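# Phone onto comic book, laptop onto its stand

## Task

Put the phone flat with all of it resting on the comic book, and set the closed laptop on the laptop stand with its top face upward and one long edge up against the stand's lips; at the end neither gripper may be touching the phone or the laptop.

## Robot and tools

Robot: two arms, left_arm and right_arm, each ending in a parallel two-finger gripper. Their bases sit at left_arm (+0.031, +0.243, 0) m, quat_wxyz (+1.000, 0, 0, +0.014) and right_arm (-0.029, -0.309, 0) m, quat_wxyz (+1.000, 0, 0, +0.003). A camera stand is fixed behind the arms. Two head cameras give images: cam_head_left and cam_head_right, each 896x504.

Frame: one scene frame for everything. Origin at table-top height, halfway between the nominal bases; +x points out over the table, +z up, and left_arm is on the +y side (image left/right does not match arm names). Reported end_effector_position (m) and end_effector_quat_wxyz use this frame. The position is the spot between the finger pads, roughly 1 cm short of the tips; fingers point along the gripper's +z and open along its y. Printed values may be off by a few cm, more when reaching far.

Row layout (used by execute_actions and move): 14 numbers, always all 14 even if one arm idles. First 7 are left_arm: dx, dy, dz, rx, ry, rz, opening; next 7 are right_arm in the same order. dx..rz are offsets, not poses: they are measured from that arm's Hand target at the start of the action or move, along scene-frame axes, each on a -1 to 1 scale where 1.0 equals 0.6 m or 180 degrees. rx, ry, rz form a single rotation vector, applied about the Hand target's position. A translation longer than 1.0 overall may be shortened along its direction. Opening is absolute, not an offset: +1 fully open (0.094 m), -1 closed. Sending 0 for an arm's six pose numbers re-commands its current Hand target; sending 0 for opening is a real command, so repeat the present opening to leave a gripper alone.

execute_actions(actions, cameras): actions is a list of actions; each action is a list of up to 15 rows, one per 1/30 s step, and a short action keeps its last row for the remaining steps. Every row in an action counts from the same start pose, not from the previous row. Each new action starts from the current Hand target, so repeating an offset moves further. An empty list just returns state and images. cameras: list of names; omitted, null or ["all"] gives all, [] gives none; an unknown name invalidates the call.

move(target, speed, blend, opening_speed, blocking, cameras): straight-line path for each gripper toward the offset in target, which is one 14-number row or a list of up to 15 rows; all rows count from the same starting Hand targets. speed is top path speed in m/s, 0.002 to 4.3, default 0.25 (rotation up to twice that in rad/s); one value or one per target. blend in metres rounds corners at intermediate targets (default 0). opening_speed, 0.2 or more per second on the -1..1 scale, makes fingers change gradually; use it slowly when gripping something fragile. blocking=false returns after about 0.5 s while motion continues. All paths finish together, last at least 0.5 s and are capped at 10 s. Paths do not avoid obstacles or the other arm. Faster moves lag and stray more and hit harder; a target beyond a contact presses harder. Avoid paths passing near an arm's own base (it can flip shoulder posture); go around. Opening changes on a later list target happen after arrival with everything at rest. The result adds a move: line with the ending (done, off_target, moving, held, fault) and active limits; done means at rest within 10 mm and 2 degrees. limits=paced means clipped; limits=held means steps withheld. Neither done nor off_target tells you about contact.

wait(seconds): 0 to 10 s, arms hold last commands; a running move keeps going and an ending move returns it early. stop(): brakes a running move, needing some distance. zoom_image(camera, region): camera is cam_head_left or cam_head_right from the latest images; region [x0, y0, x1, y1] pixels from top-left, at most 504 wide and 504 high. finished_scene(scene): ends the scene irreversibly; give the current scene's number; only call once the goal holds stably.

Reading results: Hand target is the last commanded pose after the controller limits orientation to within 40 degrees of measured; grippers often rest a few cm short due to friction or weight, and the next command (even zeros) asks again; add the missing offset if still short. grip_measured is finger opening on the command scale, up to about 2.7 mm wide when empty and a few mm narrower than a squeezed hard part. grip_effort_nm is motor effort (negative closing), not pad force. Joint torques include gravity and offsets; numbers 3 and 4 wrap at ±28 N m. Joint velocities within noise means the arm is still. Joint ranges (rad): waist -2.880 to 2.880, shoulder 0.000 to 3.142, elbow 0.000 to 3.019 (straight at 2.964), wrist pitch -1.693 to 1.571, wrist yaw -1.571 to 1.571, wrist roll -2.094 to 2.094.

Cautions: keep objects on the table; anything ending off it fails the task. Do not drop parts, release moving parts, or ram fixed or heavy items. Never let the grippers, housings or wrist cameras collide or close on each other. A blocked arm keeps pushing until commanded back past its gripper. Holding loads, stretching out or pushing unreachably heats motors; a MOTOR HOT line warns, and at 100 °C that arm faults and drops for 30 to 60 s or more. Objects may occasionally be nudged by outside pushes.

Each tool is called after "Request:" as a command line: name --argument value for each argument, lists and objects as JSON in quotes; but a table of rows of numbers goes row by row, as --pt "numbers of a row", without its own name.

## Session

Request:
execute_actions --actions '[]'

Scene clock: 0.00 s.
left_arm: end_effector_position=(+0.4918, +0.7722, +0.2721) grip_measured=+1.000 grip_effort_nm=n/a end_effector_quat_wxyz=(+0.538, +0.343, +0.763, +0.102) | right_arm: end_effector_position=(+0.0818, -0.5453, +0.1553) grip_measured=+1.000 grip_effort_nm=n/a end_effector_quat_wxyz=(-0.017, +0.931, +0.365, +0.017)
Joint positions: left_arm=[1.048 1.958 1.826 -0.907 1.087 1.594 0.094] | right_arm=[-1.159 1.066 0.823 -1.361 -0.035 1.239 0.094]
Joint velocities: within noise
Joint torques (N m): no reading
Motor temperatures (°C): left_arm=[23 25 27 24 28 25 28] | right_arm=[27 30 27 25 24 24 25]
Heat: left arm: hottest wrist yaw 28 °C; right arm: hottest shoulder 30 °C.
Hand target: left_arm +0.4940, +0.7762, +0.2939; +0.539, +0.352, +0.755, +0.121 | right_arm +0.0850, -0.5526, +0.1636; -0.006, +0.931, +0.366, +0.017
Tool commands: left_gripper/opening=+1.0 right_gripper/opening=+1.0

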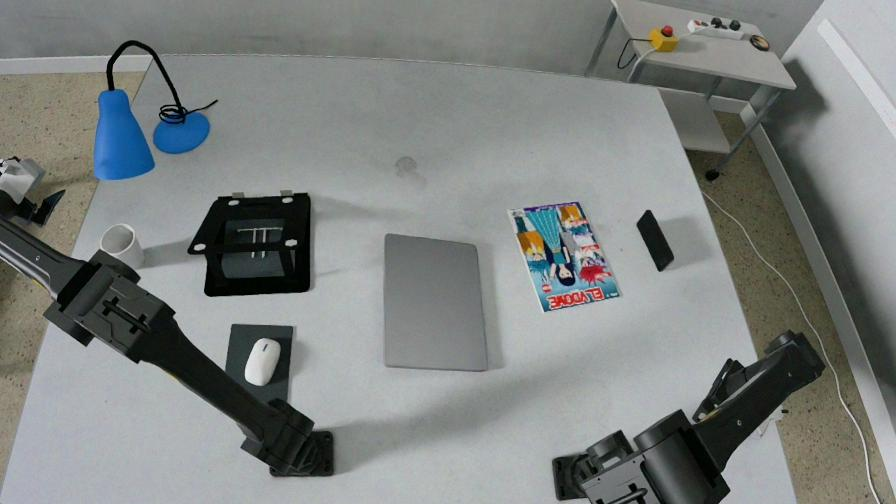

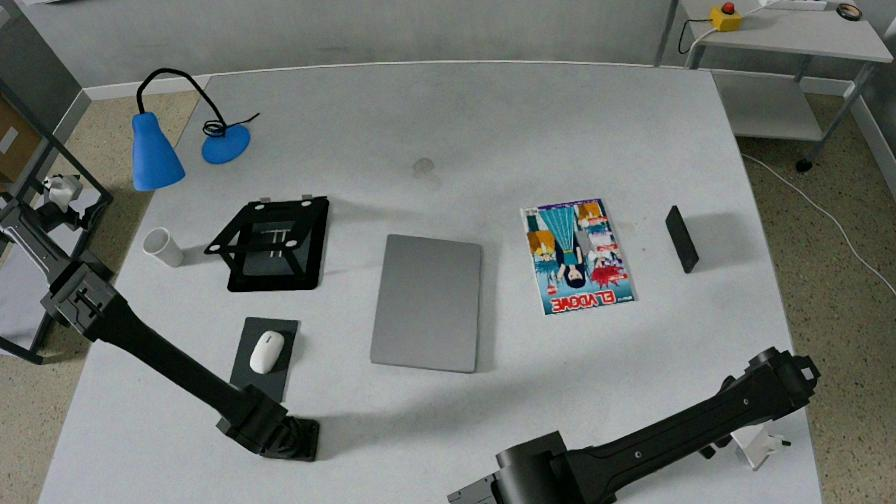

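Request:
zoom_image --camera "cam_head_left" --region '[170, 170, 350, 310]'

Request:
zoom_image --camera "cam_head_right" --region '[180, 170, 360, 310]'

Request:
zoom_image --camera "cam_head_left" --region '[370, 210, 510, 390]'

Request:
zoom_image --camera "cam_head_right" --region '[500, 180, 720, 330]'

Request:
zoom_image --camera "cam_head_left" --region '[500, 180, 720, 330]'

Scaled by 2.800.

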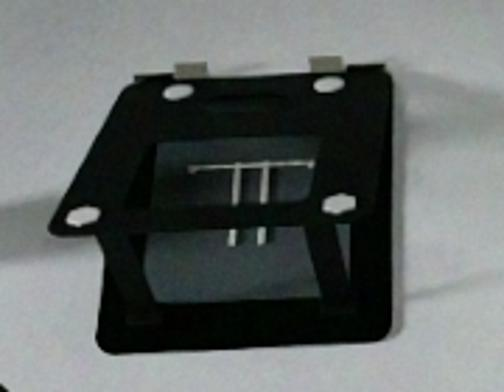

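Scaled by 2.800.

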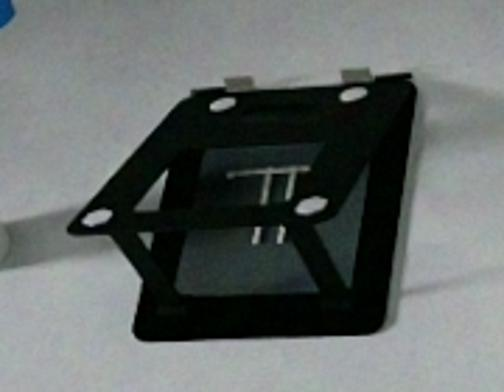

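Scaled by 2.800.

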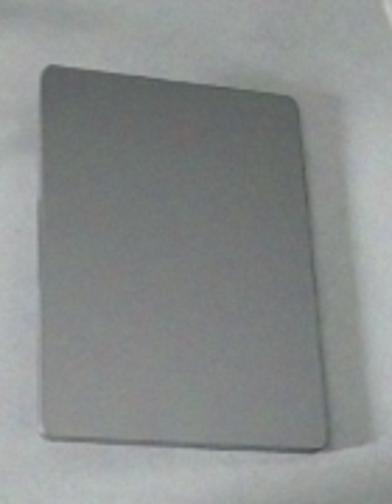

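Scaled by 2.291.

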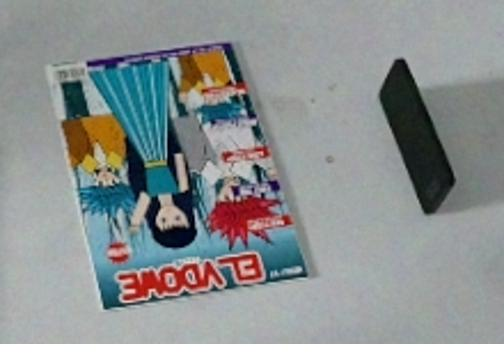

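Scaled by 2.291.

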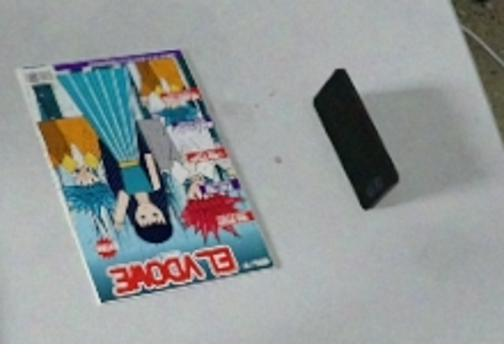

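Request:
move --target '[-0.12,-0.56,0.1,0,0,0,1,0.6,0.25,-0.02,0,0,0,1]' --speed 0.4

Scene clock: 35.07 s.
left_arm: end_effector_position=(+0.4195, +0.4449, +0.3543) grip_measured=+1.000 grip_effort_nm=0.022 end_effector_quat_wxyz=(+0.537, +0.349, +0.759, +0.120) | right_arm: end_effector_position=(+0.4250, -0.4010, +0.1404) grip_measured=+1.000 grip_effort_nm=-0.012 end_effector_quat_wxyz=(-0.029, +0.912, +0.409, +0.018)
Joint positions: left_arm=[0.765 1.049 0.989 -0.616 0.887 1.208 0.094] | right_arm=[-0.229 1.601 1.284 -1.26 -0.068 2.075 0.094]
Joint velocities: within noise
Joint torques (N m): left_arm=[-2.26 -9.29 10.73 2.14 0.2 -0.07] | right_arm=[0.85 -14.68 12.04 -0.32 0.11 0.23]
Motor temperatures (°C): left_arm=[23 30 30 24 28 24 27] | right_arm=[27 30 34 25 24 24 25]
Heat: left arm: hottest shoulder 30 °C; right arm: hottest elbow 34 °C.
Hand target: left_arm +0.4220, +0.4402, +0.3539; +0.539, +0.352, +0.755, +0.121 | right_arm +0.4450, -0.4027, +0.1514; -0.006, +0.931, +0.365, +0.017
Off the commanded pose: left_arm 0.005 m, 1 deg | right_arm 0.023 m, 6 deg.
joint sent to its limit (right arm) — joint 6 (wrist roll), upper limit. The joint targets are off in orientation, not in position.
move: off_target (right_arm)

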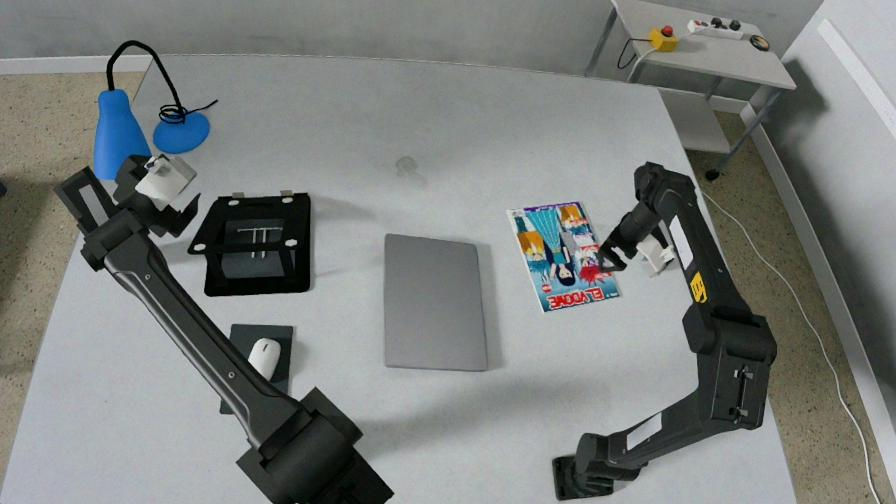

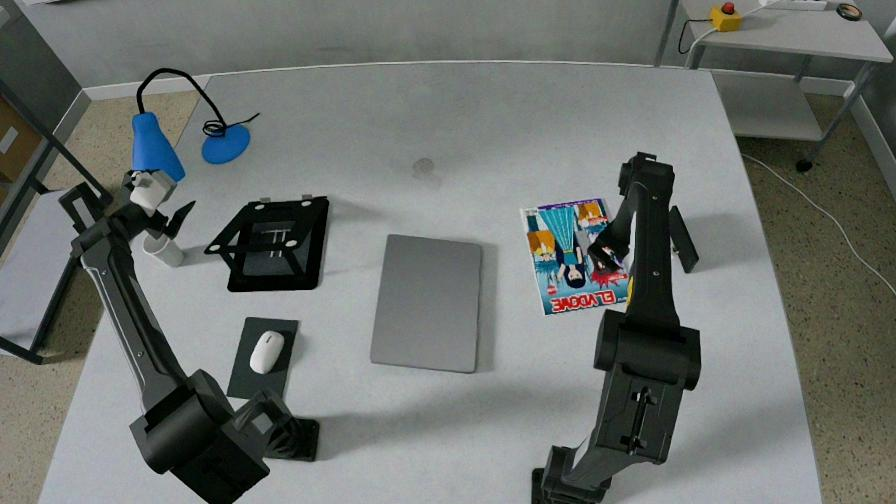

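Request:
move --target '[-0.203,-0.233,-0.173,-0.084,0.375,0.245,1,-0.075,-0.162,0.08,0,0,0.79,1]' --speed 0.4

Scene clock: 47.70 s.
left_arm: end_effector_position=(+0.2813, +0.2997, +0.2238) grip_measured=+1.000 grip_effort_nm=0.017 end_effector_quat_wxyz=(-0.027, -0.004, +1.000, -0.008) | right_arm: end_effector_position=(+0.3857, -0.4877, +0.1744) grip_measured=+1.000 grip_effort_nm=-0.027 end_effector_quat_wxyz=(-0.045, -0.047, +0.998, +0.010)
Joint positions: left_arm=[0.199 1.042 0.989 -1.573 0.004 0.22 0.094] | right_arm=[-0.403 1.601 1.375 -1.435 0.02 -0.491 0.094]
Joint velocities: within noise
Joint torques (N m): left_arm=[-2.61 -6.07 17.31 0.08 -0.11 -0.05] | right_arm=[-0.38 -17.26 12.33 -0.35 -0.06 0.09]
Motor temperatures (°C): left_arm=[23 28 32 24 28 24 27] | right_arm=[27 31 35 25 24 24 25]
Heat: left arm: hottest elbow 32 °C; right arm: hottest elbow 35 °C.
Hand target: left_arm +0.3003, +0.3004, +0.2501; -0.001, +0.000, +1.000, +0.000 | right_arm +0.4001, -0.4999, +0.1995; -0.018, -0.044, +0.999, +0.000
Off the commanded pose: left_arm 0.032 m, 3 deg | right_arm 0.031 m, 3 deg.
move: off_target (left_arm, right_arm)

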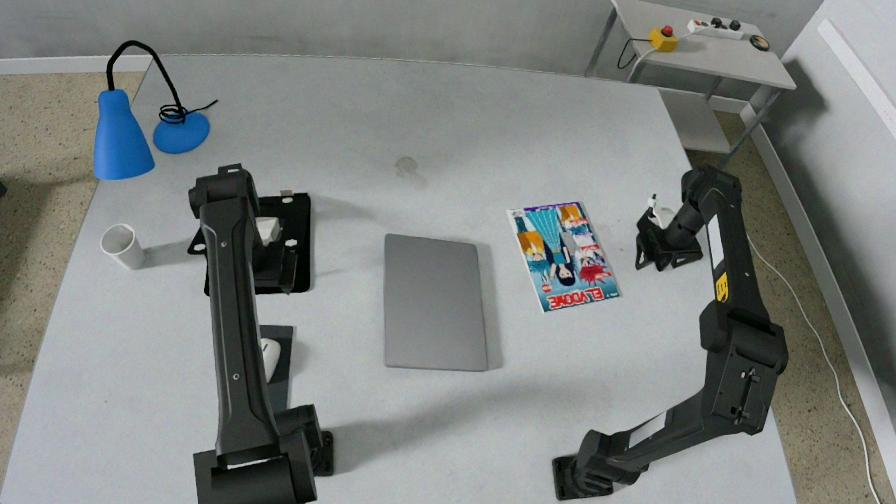

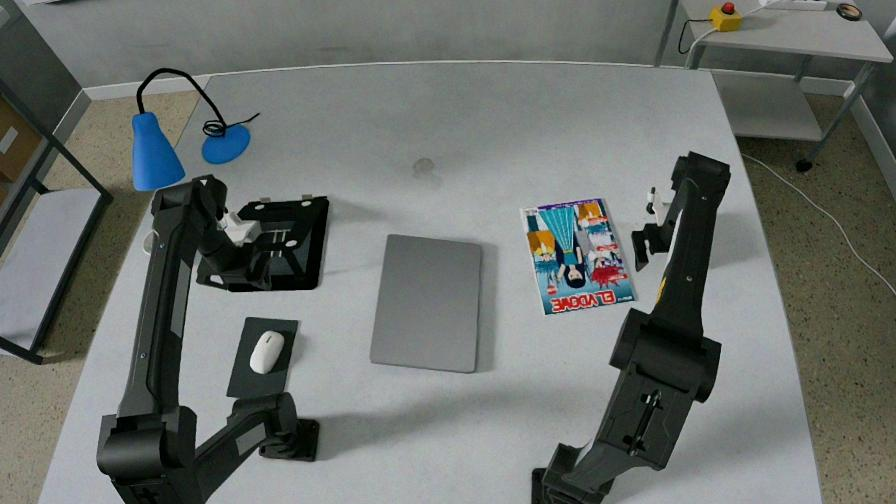

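Request:
move --target '[0,0,0,0,0,0,1,-0.15,0,-0.19,0,0,0,1]' --speed 0.3

Request:
zoom_image --camera "cam_head_left" --region '[560, 190, 780, 340]'

Request:
zoom_image --camera "cam_head_right" --region '[560, 190, 780, 340]'

Scene clock: 52.97 s.
left_arm: end_effector_position=(+0.2812, +0.2998, +0.2238) grip_measured=+1.000 grip_effort_nm=0.017 end_effector_quat_wxyz=(-0.027, -0.004, +1.000, -0.008) | right_arm: end_effector_position=(+0.3134, -0.4973, +0.0836) grip_measured=+1.000 grip_effort_nm=-0.027 end_effector_quat_wxyz=(-0.025, -0.045, +0.999, +0.003)
Joint positions: left_arm=[0.199 1.042 0.989 -1.574 0.003 0.22 0.094] | right_arm=[-0.497 1.507 1.012 -1.121 0.02 -0.582 0.094]
Joint velocities: within noise
Joint torques (N m): left_arm=[-3.14 -6.65 17.24 -0.12 -0.17 -0.07] | right_arm=[-0.09 -15.15 6.49 0.42 -0.01 0.14]
Motor temperatures (°C): left_arm=[23 28 34 24 28 24 27] | right_arm=[27 32 35 25 24 24 25]
Heat: left arm: hottest elbow 34 °C; right arm: hottest elbow 35 °C.
Hand target: left_arm +0.3002, +0.3004, +0.2501; -0.001, -0.001, +1.000, +0.000 | right_arm +0.3102, -0.4998, +0.0856; -0.018, -0.044, +0.999, +0.000
Off the commanded pose: left_arm 0.033 m, 3 deg | right_arm 0.005 m, 1 deg.
move: off_target (left_arm)

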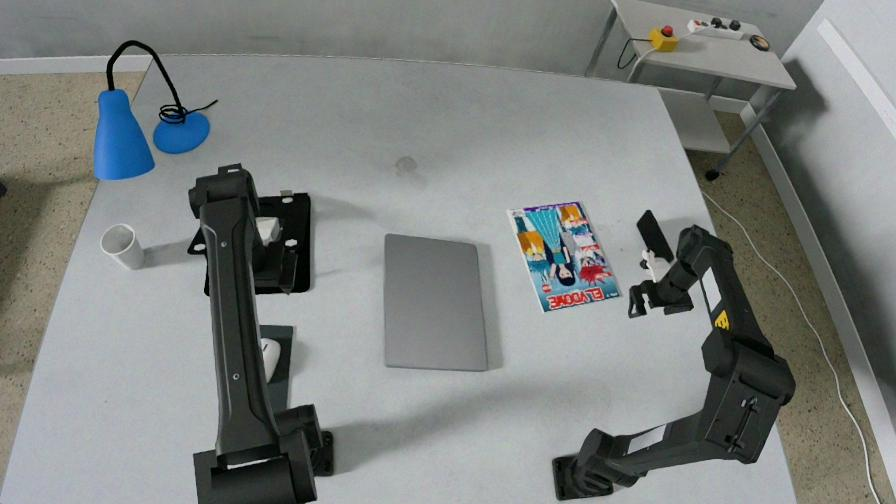

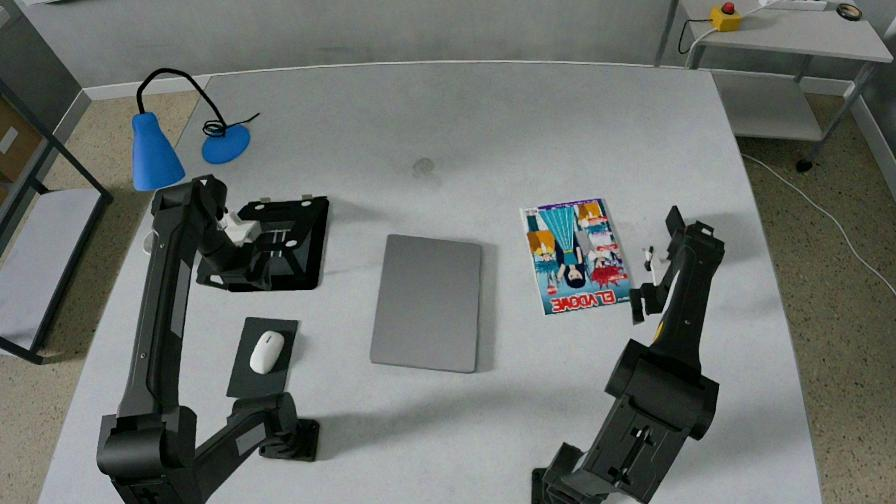

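Scaled by 2.291.

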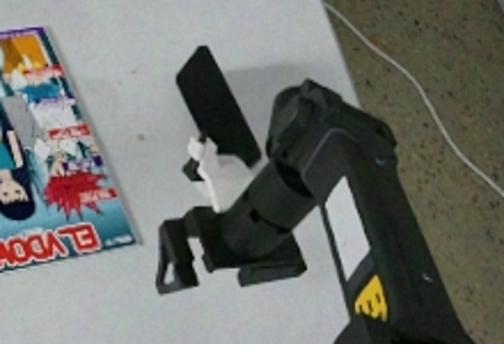

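Scaled by 2.291.

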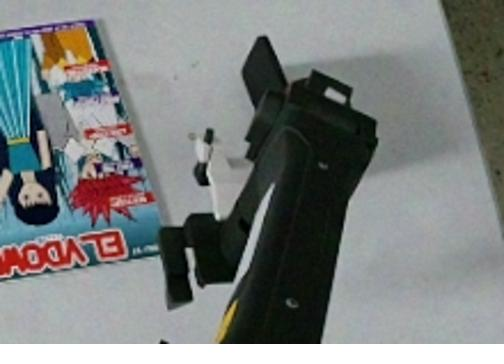

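Request:
move --pt "0 0 0 0 0 0 1 0.1 0 0.16 0 0 0.02 1" --pt "0 0 0 0 0 0 1 0.4 -0.08 0.16 0 0 0.022 1" --speed 0.3

Request:
zoom_image --camera "cam_head_left" --region '[560, 150, 780, 300]'

Request:
zoom_image --camera "cam_head_right" --region '[560, 150, 780, 300]'

Scene clock: 85.17 s.
left_arm: end_effector_position=(+0.2812, +0.2998, +0.2238) grip_measured=+1.000 grip_effort_nm=0.017 end_effector_quat_wxyz=(-0.027, -0.004, +1.000, -0.008) | right_arm: end_effector_position=(+0.5326, -0.5474, +0.1773) grip_measured=+1.000 grip_effort_nm=-0.027 end_effector_quat_wxyz=(-0.027, -0.078, +0.997, +0.003)
Joint positions: left_arm=[0.199 1.042 0.989 -1.574 0.003 0.22 0.094] | right_arm=[-0.4 1.999 1.941 -1.563 0.019 -0.55 0.094]
Joint velocities: within noise
Joint torques (N m): left_arm=[-1.9 -6.07 17.02 -0.02 -0.05 -0.09] | right_arm=[1.14 -21.19 12.71 -0.27 -0.04 0.21]
Motor temperatures (°C): left_arm=[23 26 39 24 27 24 27] | right_arm=[27 33 34 25 24 23 25]
Heat: left arm: hottest elbow 39 °C; right arm: hottest elbow 34 °C.
Hand target: left_arm +0.3002, +0.3004, +0.2501; -0.001, +0.000, +1.000, +0.000 | right_arm +0.5501, -0.5479, +0.1813; -0.018, -0.079, +0.997, -0.001
Off the commanded pose: left_arm 0.032 m, 3 deg | right_arm 0.018 m, 1 deg.
move: off_target (left_arm, right_arm)

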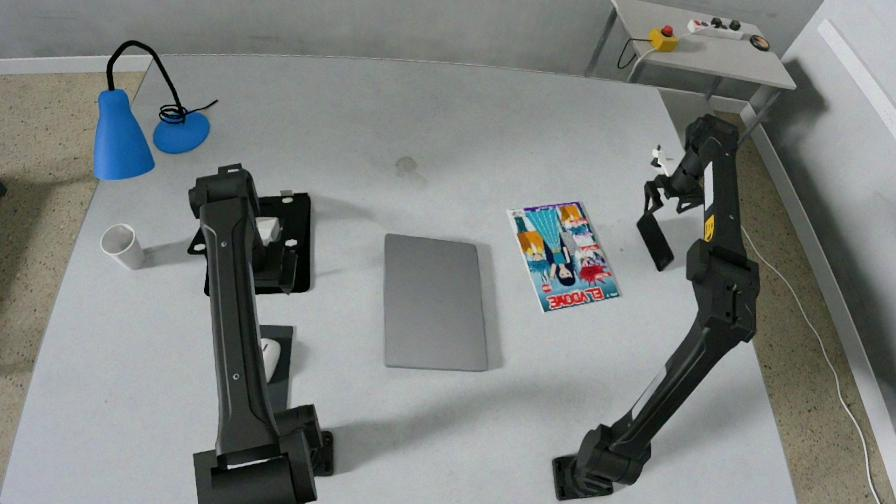

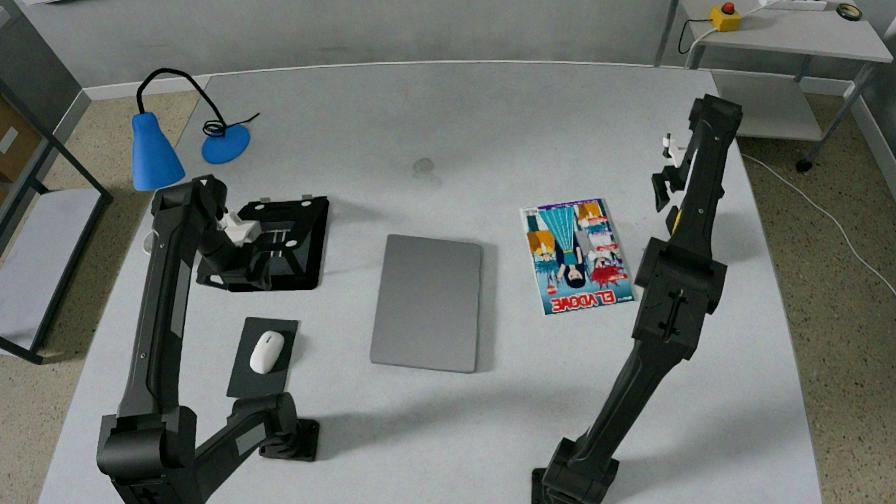

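Scaled by 2.291.

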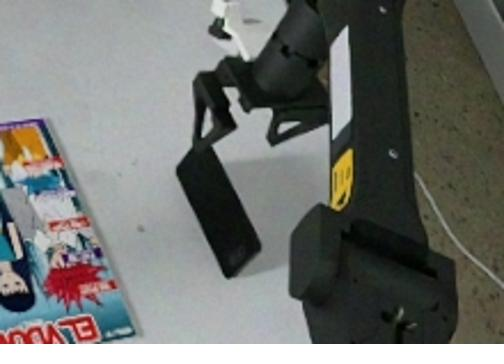

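Scaled by 2.291.

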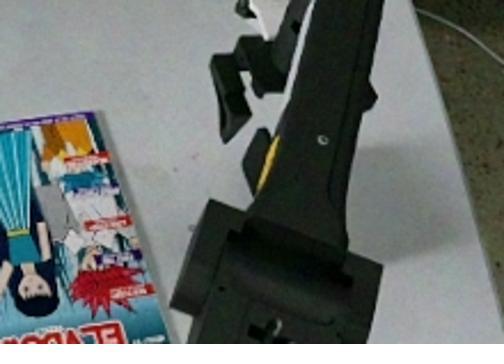

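Request:
move --target '[0,0,0,0,0,0,1,0.015,0,-0.11,0,0,0,1]' --speed 0.2

Request:
zoom_image --camera "cam_head_left" --region '[560, 150, 780, 300]'

Scene clock: 90.17 s.
left_arm: end_effector_position=(+0.2812, +0.2998, +0.2238) grip_measured=+1.000 grip_effort_nm=0.017 end_effector_quat_wxyz=(-0.027, -0.004, +1.000, -0.008) | right_arm: end_effector_position=(+0.5550, -0.5551, +0.1325) grip_measured=+1.000 grip_effort_nm=-0.022 end_effector_quat_wxyz=(-0.010, -0.076, +0.997, -0.006)
Joint positions: left_arm=[0.199 1.042 0.989 -1.574 0.003 0.22 0.094] | right_arm=[-0.398 2.055 1.915 -1.443 0.019 -0.545 0.094]
Joint velocities: within noise
Joint torques (N m): left_arm=[-2.67 -6.24 17.1 -0.2 -0.1 -0.04] | right_arm=[1.38 -22.89 7.79 0.47 -0.04 0.2]
Motor temperatures (°C): left_arm=[23 26 39 24 27 24 27] | right_arm=[27 34 34 25 24 23 25]
Heat: left arm: hottest elbow 39 °C; right arm: hottest shoulder 34 °C.
Hand target: left_arm +0.3002, +0.3004, +0.2501; -0.001, +0.000, +1.000, +0.000 | right_arm +0.5591, -0.5479, +0.1156; -0.018, -0.079, +0.997, -0.001
Off the commanded pose: left_arm 0.032 m, 3 deg | right_arm 0.019 m, 1 deg.
move: off_target (left_arm, right_arm)

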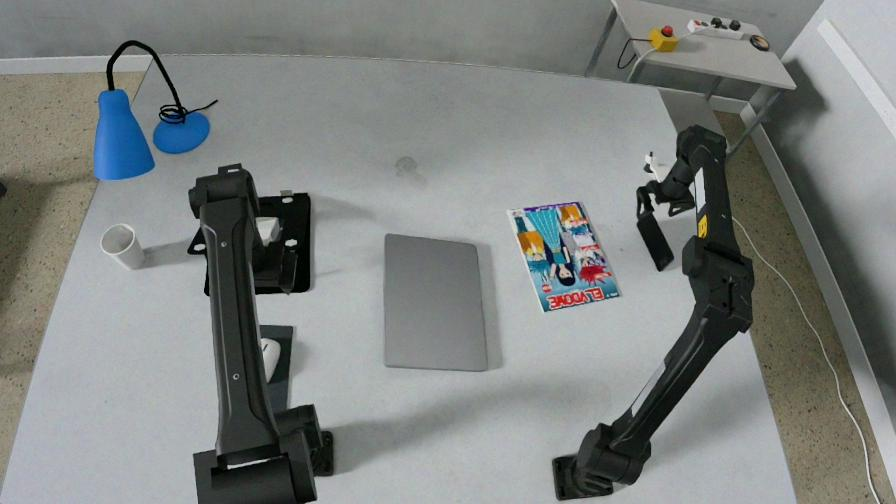

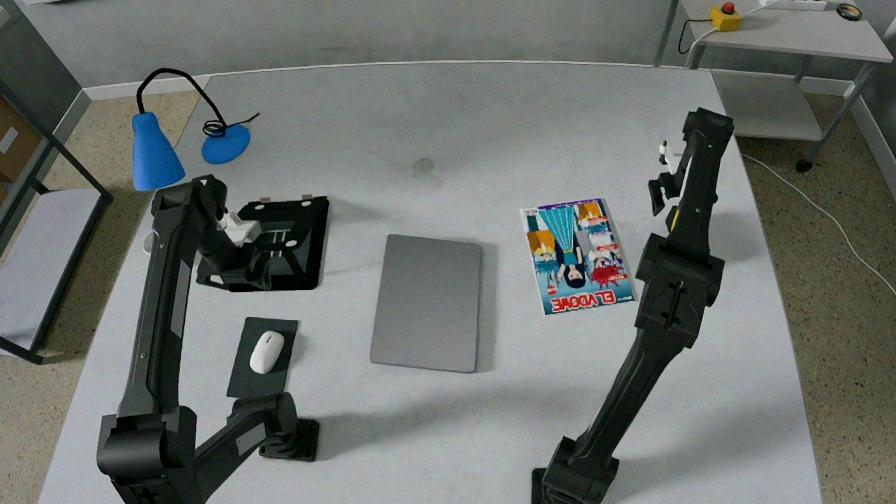

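Scaled by 2.291.

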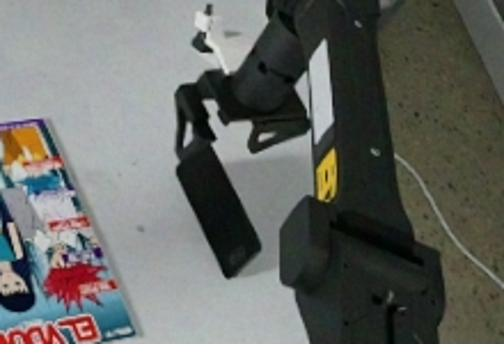

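Request:
move --target '[0,0,0,0,0,0,1,0.0,-0.03,-0.04,0,0,0,1]' --speed 0.2

Request:
zoom_image --camera "cam_head_left" --region '[600, 170, 720, 290]'

Request:
zoom_image --camera "cam_head_right" --region '[600, 150, 740, 290]'

Scene clock: 103.30 s.
left_arm: end_effector_position=(+0.2812, +0.2997, +0.2238) grip_measured=+1.000 grip_effort_nm=0.017 end_effector_quat_wxyz=(-0.027, -0.004, +1.000, -0.008) | right_arm: end_effector_position=(+0.5636, -0.5611, +0.1160) grip_measured=+1.000 grip_effort_nm=-0.022 end_effector_quat_wxyz=(-0.003, -0.080, +0.997, -0.009)
Joint positions: left_arm=[0.199 1.042 0.989 -1.574 0.003 0.22 0.094] | right_arm=[-0.401 2.082 1.915 -1.401 0.019 -0.555 0.094]
Joint velocities: within noise
Joint torques (N m): left_arm=[-3.02 -6.18 17.28 -0.17 -0.15 -0.05] | right_arm=[-0.21 -22.42 7.2 0.49 -0.03 0.15]
Motor temperatures (°C): left_arm=[23 26 40 24 27 24 27] | right_arm=[27 34 34 25 24 23 25]
Heat: left arm: hottest elbow 40 °C; right arm: hottest shoulder 34 °C.
Hand target: left_arm +0.3002, +0.3003, +0.2501; -0.001, +0.000, +1.000, +0.000 | right_arm +0.5591, -0.5660, +0.0915; -0.018, -0.079, +0.997, -0.001
Off the commanded pose: left_arm 0.032 m, 3 deg | right_arm 0.025 m, 2 deg.
move: off_target (left_arm, right_arm)

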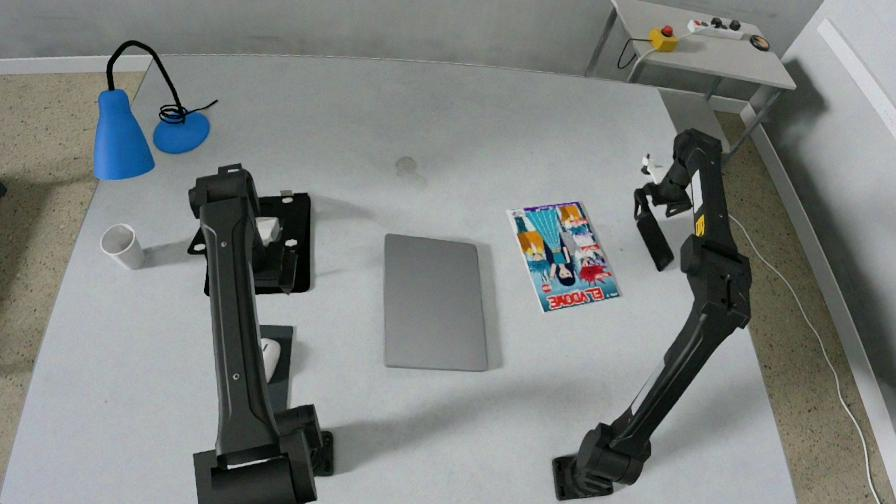

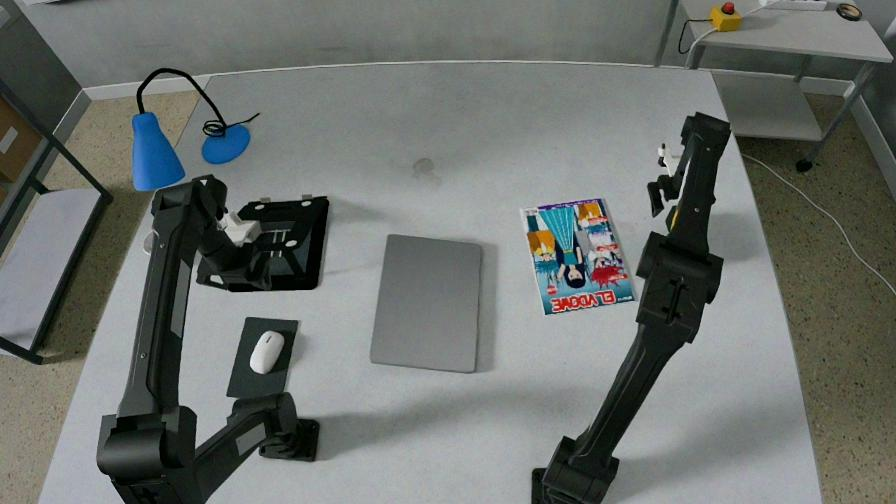

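Scaled by 4.200.

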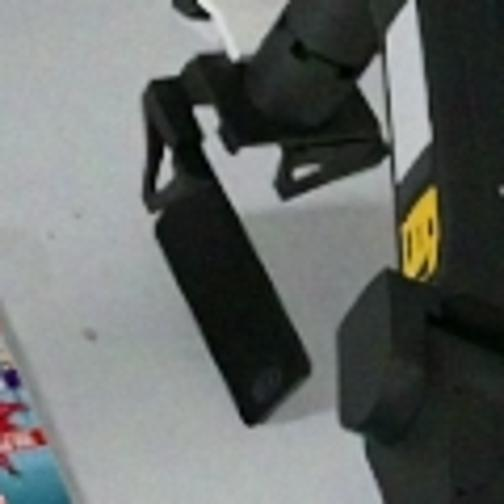

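Scaled by 3.600.

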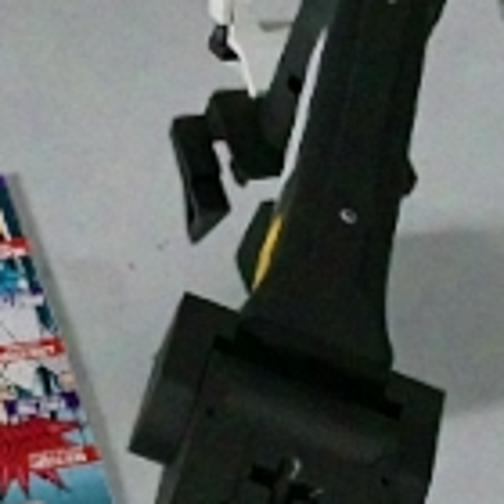

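Request:
move --target '[0,0,0,0,0,0,1,-0.04,-0.073,0.04,0,0,0,1]' --speed 0.2

Request:
zoom_image --camera "cam_head_left" --region '[600, 170, 720, 290]'

Scene clock: 108.20 s.
left_arm: end_effector_position=(+0.2812, +0.2997, +0.2238) grip_measured=+1.000 grip_effort_nm=0.022 end_effector_quat_wxyz=(-0.027, -0.004, +1.000, -0.008) | right_arm: end_effector_position=(+0.5328, -0.6099, +0.1161) grip_measured=+1.000 grip_effort_nm=-0.022 end_effector_quat_wxyz=(-0.016, -0.074, +0.997, -0.002)
Joint positions: left_arm=[0.199 1.042 0.989 -1.574 0.003 0.22 0.094] | right_arm=[-0.49 2.082 1.915 -1.428 0.02 -0.632 0.094]
Joint velocities: within noise
Joint torques (N m): left_arm=[-2.84 -6.48 17.39 -0.27 -0.12 -0.11] | right_arm=[0.79 -24.12 9.21 -0.25 0.04 0.11]
Motor temperatures (°C): left_arm=[23 26 41 24 27 24 27] | right_arm=[27 35 34 25 24 23 25]
Heat: left arm: hottest elbow 41 °C; right arm: hottest shoulder 35 °C.
Hand target: left_arm +0.3002, +0.3003, +0.2501; -0.001, +0.000, +1.000, +0.000 | right_arm +0.5351, -0.6098, +0.1155; -0.018, -0.079, +0.997, -0.001
Off the commanded pose: left_arm 0.032 m, 3 deg | right_arm 0.002 m, 1 deg.
move: off_target (left_arm)

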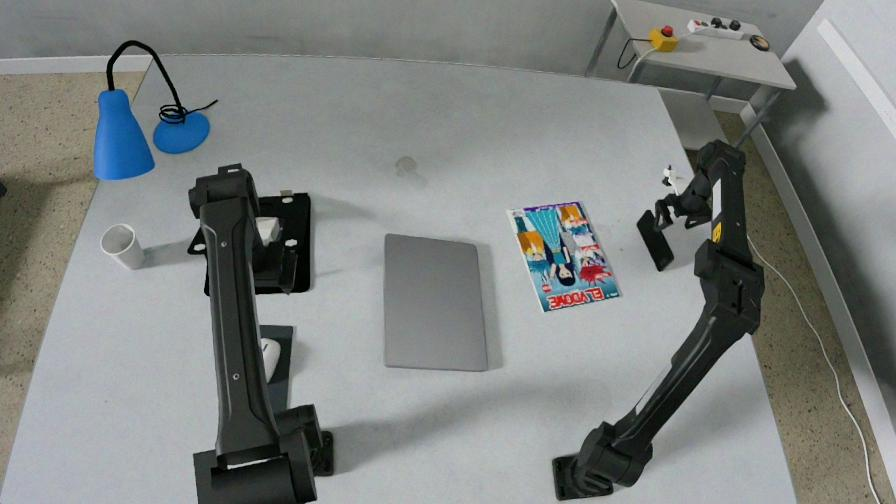

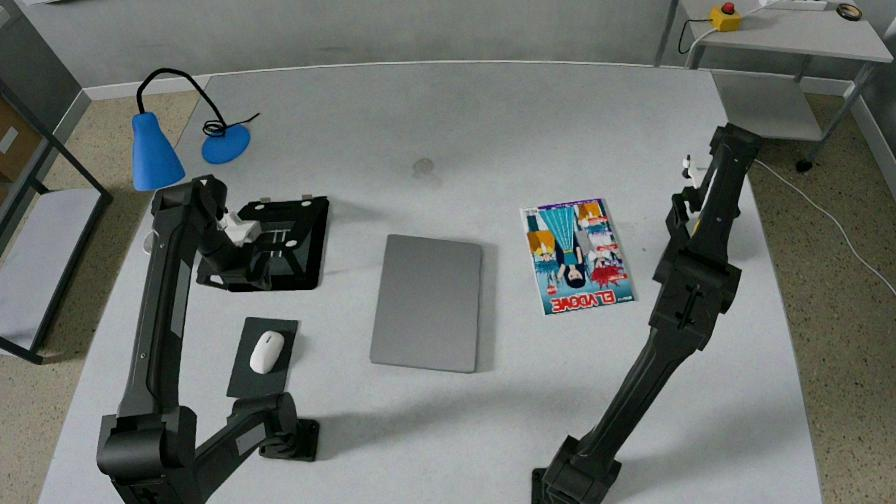

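Scaled by 4.200.

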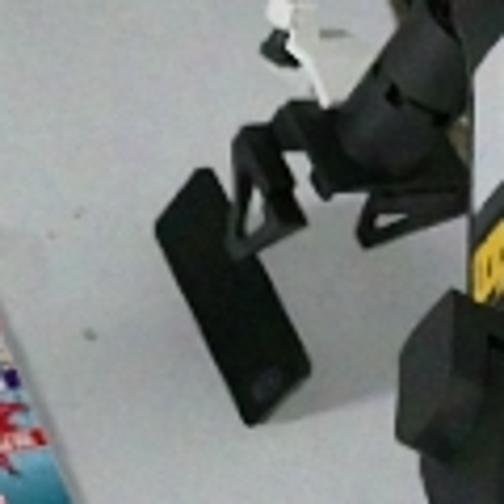

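Request:
move --target '[0,0,0,0,0,0,1,0,0,-0.055,0,0,0,1]' --speed 0.1

Request:
zoom_image --camera "cam_head_left" --region '[600, 170, 720, 290]'

Scene clock: 111.37 s.
left_arm: end_effector_position=(+0.2812, +0.2997, +0.2238) grip_measured=+1.000 grip_effort_nm=0.017 end_effector_quat_wxyz=(-0.027, -0.004, +1.000, -0.008) | right_arm: end_effector_position=(+0.5359, -0.6115, +0.1042) grip_measured=+1.000 grip_effort_nm=-0.017 end_effector_quat_wxyz=(-0.006, -0.074, +0.997, -0.008)
Joint positions: left_arm=[0.199 1.042 0.989 -1.574 0.003 0.22 0.094] | right_arm=[-0.49 2.082 1.883 -1.374 0.02 -0.633 0.094]
Joint velocities: within noise
Joint torques (N m): left_arm=[-2.55 -6.83 17.35 -0.24 -0.09 -0.11] | right_arm=[0.62 -22.83 7.15 0.61 0.04 0.08]
Motor temperatures (°C): left_arm=[23 26 41 24 27 24 27] | right_arm=[27 35 34 25 24 23 25]
Heat: left arm: hottest elbow 41 °C; right arm: hottest shoulder 35 °C.
Hand target: left_arm +0.3002, +0.3003, +0.2501; -0.001, +0.000, +1.000, +0.000 | right_arm +0.5350, -0.6098, +0.0824; -0.018, -0.079, +0.997, -0.001
Off the commanded pose: left_arm 0.032 m, 3 deg | right_arm 0.022 m, 2 deg.
move: off_target (left_arm, right_arm)

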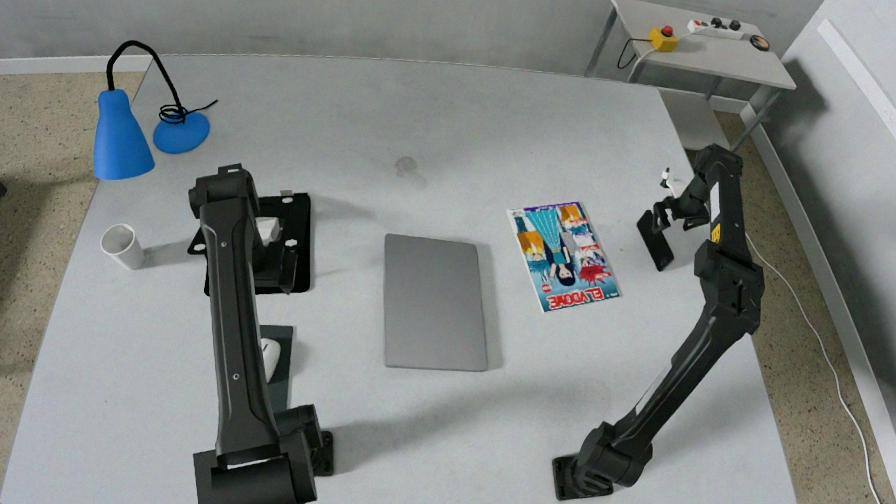

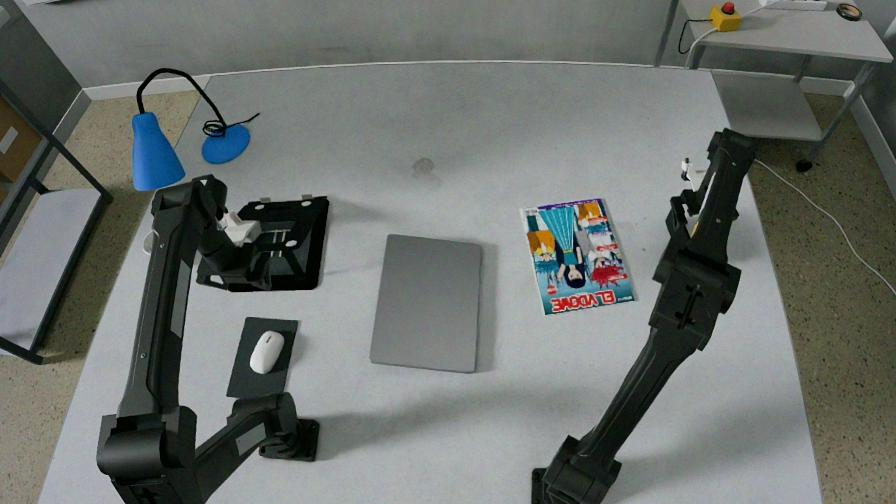

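Scaled by 4.200.

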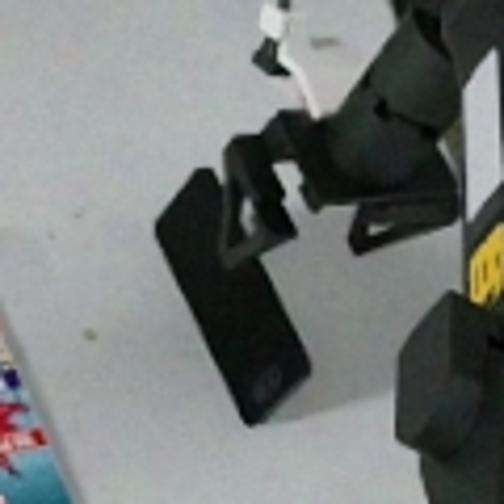

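Request:
move --target '[0,0,0,0,0,0,1,0,0,-0.06,0,0,0,1]' --speed 0.1

Request:
zoom_image --camera "cam_head_left" --region '[600, 170, 720, 290]'

Scene clock: 113.90 s.
left_arm: end_effector_position=(+0.2812, +0.2997, +0.2238) grip_measured=+1.000 grip_effort_nm=0.017 end_effector_quat_wxyz=(-0.027, -0.004, +1.000, -0.008) | right_arm: end_effector_position=(+0.5366, -0.6119, +0.0679) grip_measured=+1.000 grip_effort_nm=-0.027 end_effector_quat_wxyz=(-0.006, -0.074, +0.997, -0.008)
Joint positions: left_arm=[0.199 1.042 0.989 -1.574 0.003 0.22 0.094] | right_arm=[-0.49 2.11 1.832 -1.295 0.02 -0.633 0.094]
Joint velocities: within noise
Joint torques (N m): left_arm=[-2.55 -6.01 17.17 -0.14 -0.18 -0.07] | right_arm=[0.67 -22.89 7.13 0.44 0.03 0.09]
Motor temperatures (°C): left_arm=[23 26 41 24 27 24 27] | right_arm=[27 36 34 25 24 23 25]
Heat: left arm: hottest elbow 41 °C; right arm: hottest shoulder 36 °C.
Hand target: left_arm +0.3002, +0.3003, +0.2501; -0.001, +0.000, +1.000, +0.000 | right_arm +0.5351, -0.6099, +0.0464; -0.018, -0.079, +0.997, -0.001
Off the commanded pose: left_arm 0.032 m, 3 deg | right_arm 0.022 m, 2 deg.
move: off_target (left_arm, right_arm)

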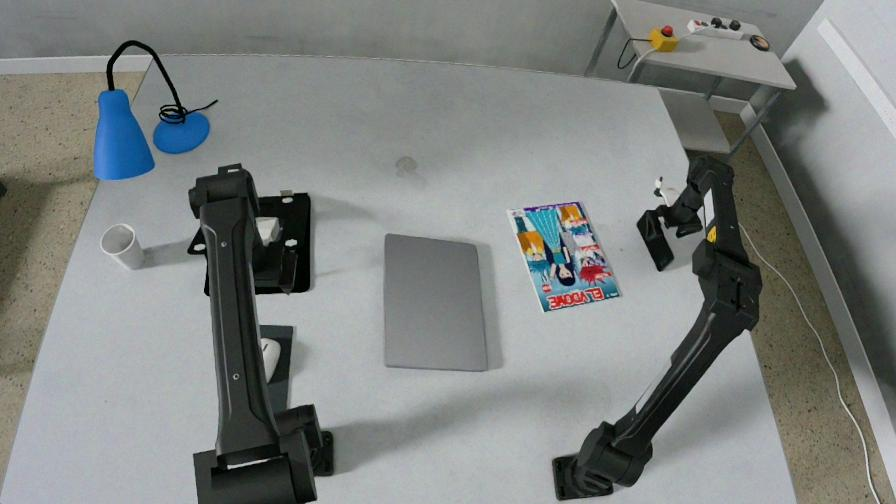

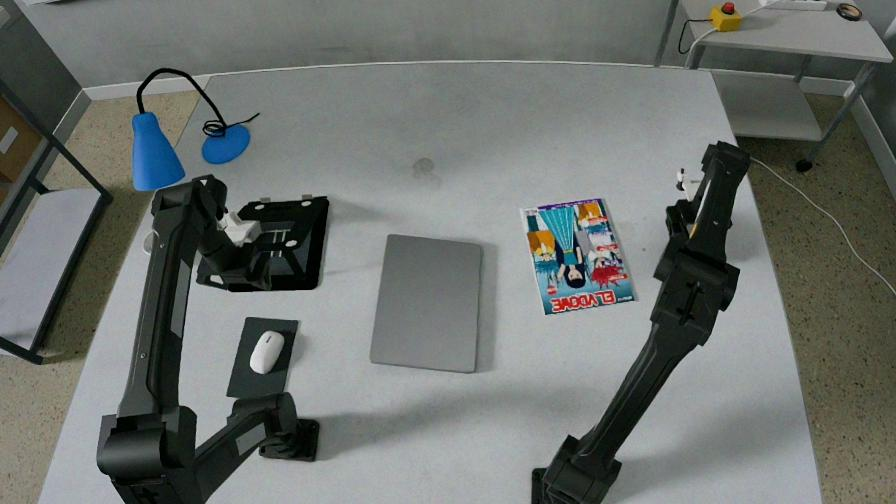

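Scaled by 4.200.

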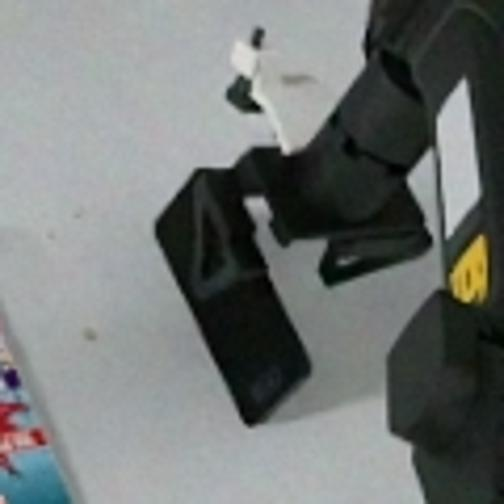

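Request:
move --target '[0,0,0,0,0,0,1,0,0,-0.01,0,0,0,-0.95]' --speed 0.1 --opening_speed 0.5

Request:
zoom_image --camera "cam_head_left" --region '[600, 170, 720, 290]'

Scene clock: 123.80 s.
left_arm: end_effector_position=(+0.2812, +0.2997, +0.2238) grip_measured=+1.000 grip_effort_nm=0.017 end_effector_quat_wxyz=(-0.027, -0.004, +1.000, -0.008) | right_arm: end_effector_position=(+0.5389, -0.6128, +0.0670) grip_measured=-0.841 grip_effort_nm=-1.018 end_effector_quat_wxyz=(-0.001, -0.075, +0.997, -0.010)
Joint positions: left_arm=[0.199 1.042 0.989 -1.574 0.003 0.22 0.094] | right_arm=[-0.49 2.11 1.83 -1.282 0.018 -0.635 0.007]
Joint velocities: within noise
Joint torques (N m): left_arm=[-2.61 -5.89 17.16 0.01 -0.14 -0.08] | right_arm=[0.67 -22.36 6.86 0.43 0.1 0.1]
Motor temperatures (°C): left_arm=[23 26 42 24 27 24 27] | right_arm=[27 37 34 25 24 23 25]
Heat: left arm: hottest elbow 42 °C; right arm: hottest shoulder 37 °C.
Hand target: left_arm +0.3002, +0.3003, +0.2501; -0.001, +0.000, +1.000, +0.000 | right_arm +0.5350, -0.6098, +0.0404; -0.018, -0.079, +0.997, -0.001
Off the commanded pose: left_arm 0.032 m, 3 deg | right_arm 0.027 m, 2 deg.
move: off_target (left_arm, right_arm)

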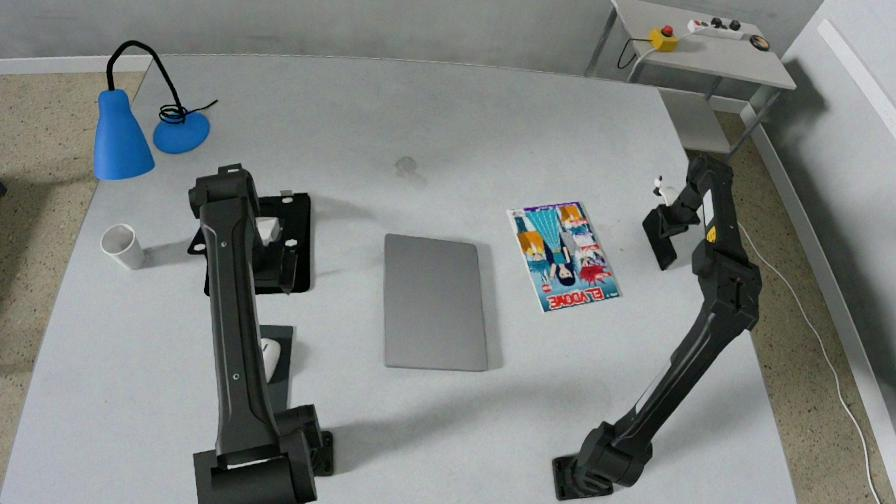

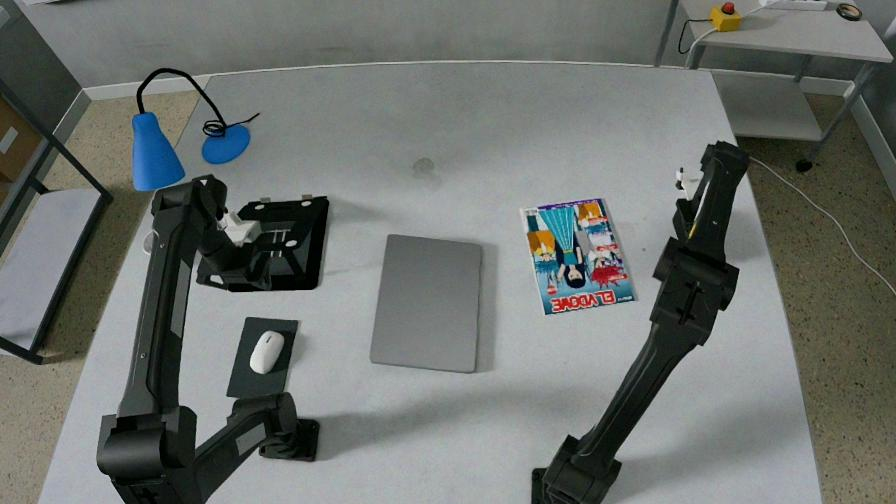

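Scaled by 4.200.

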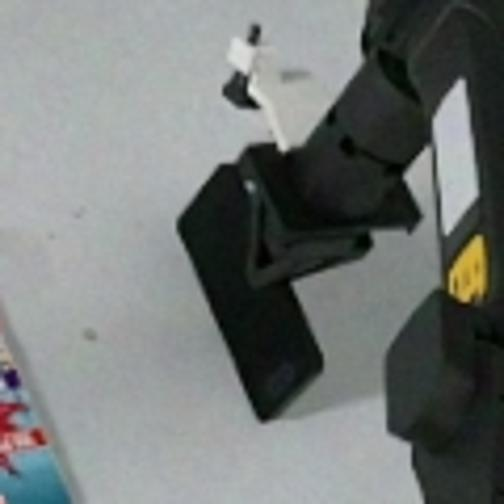

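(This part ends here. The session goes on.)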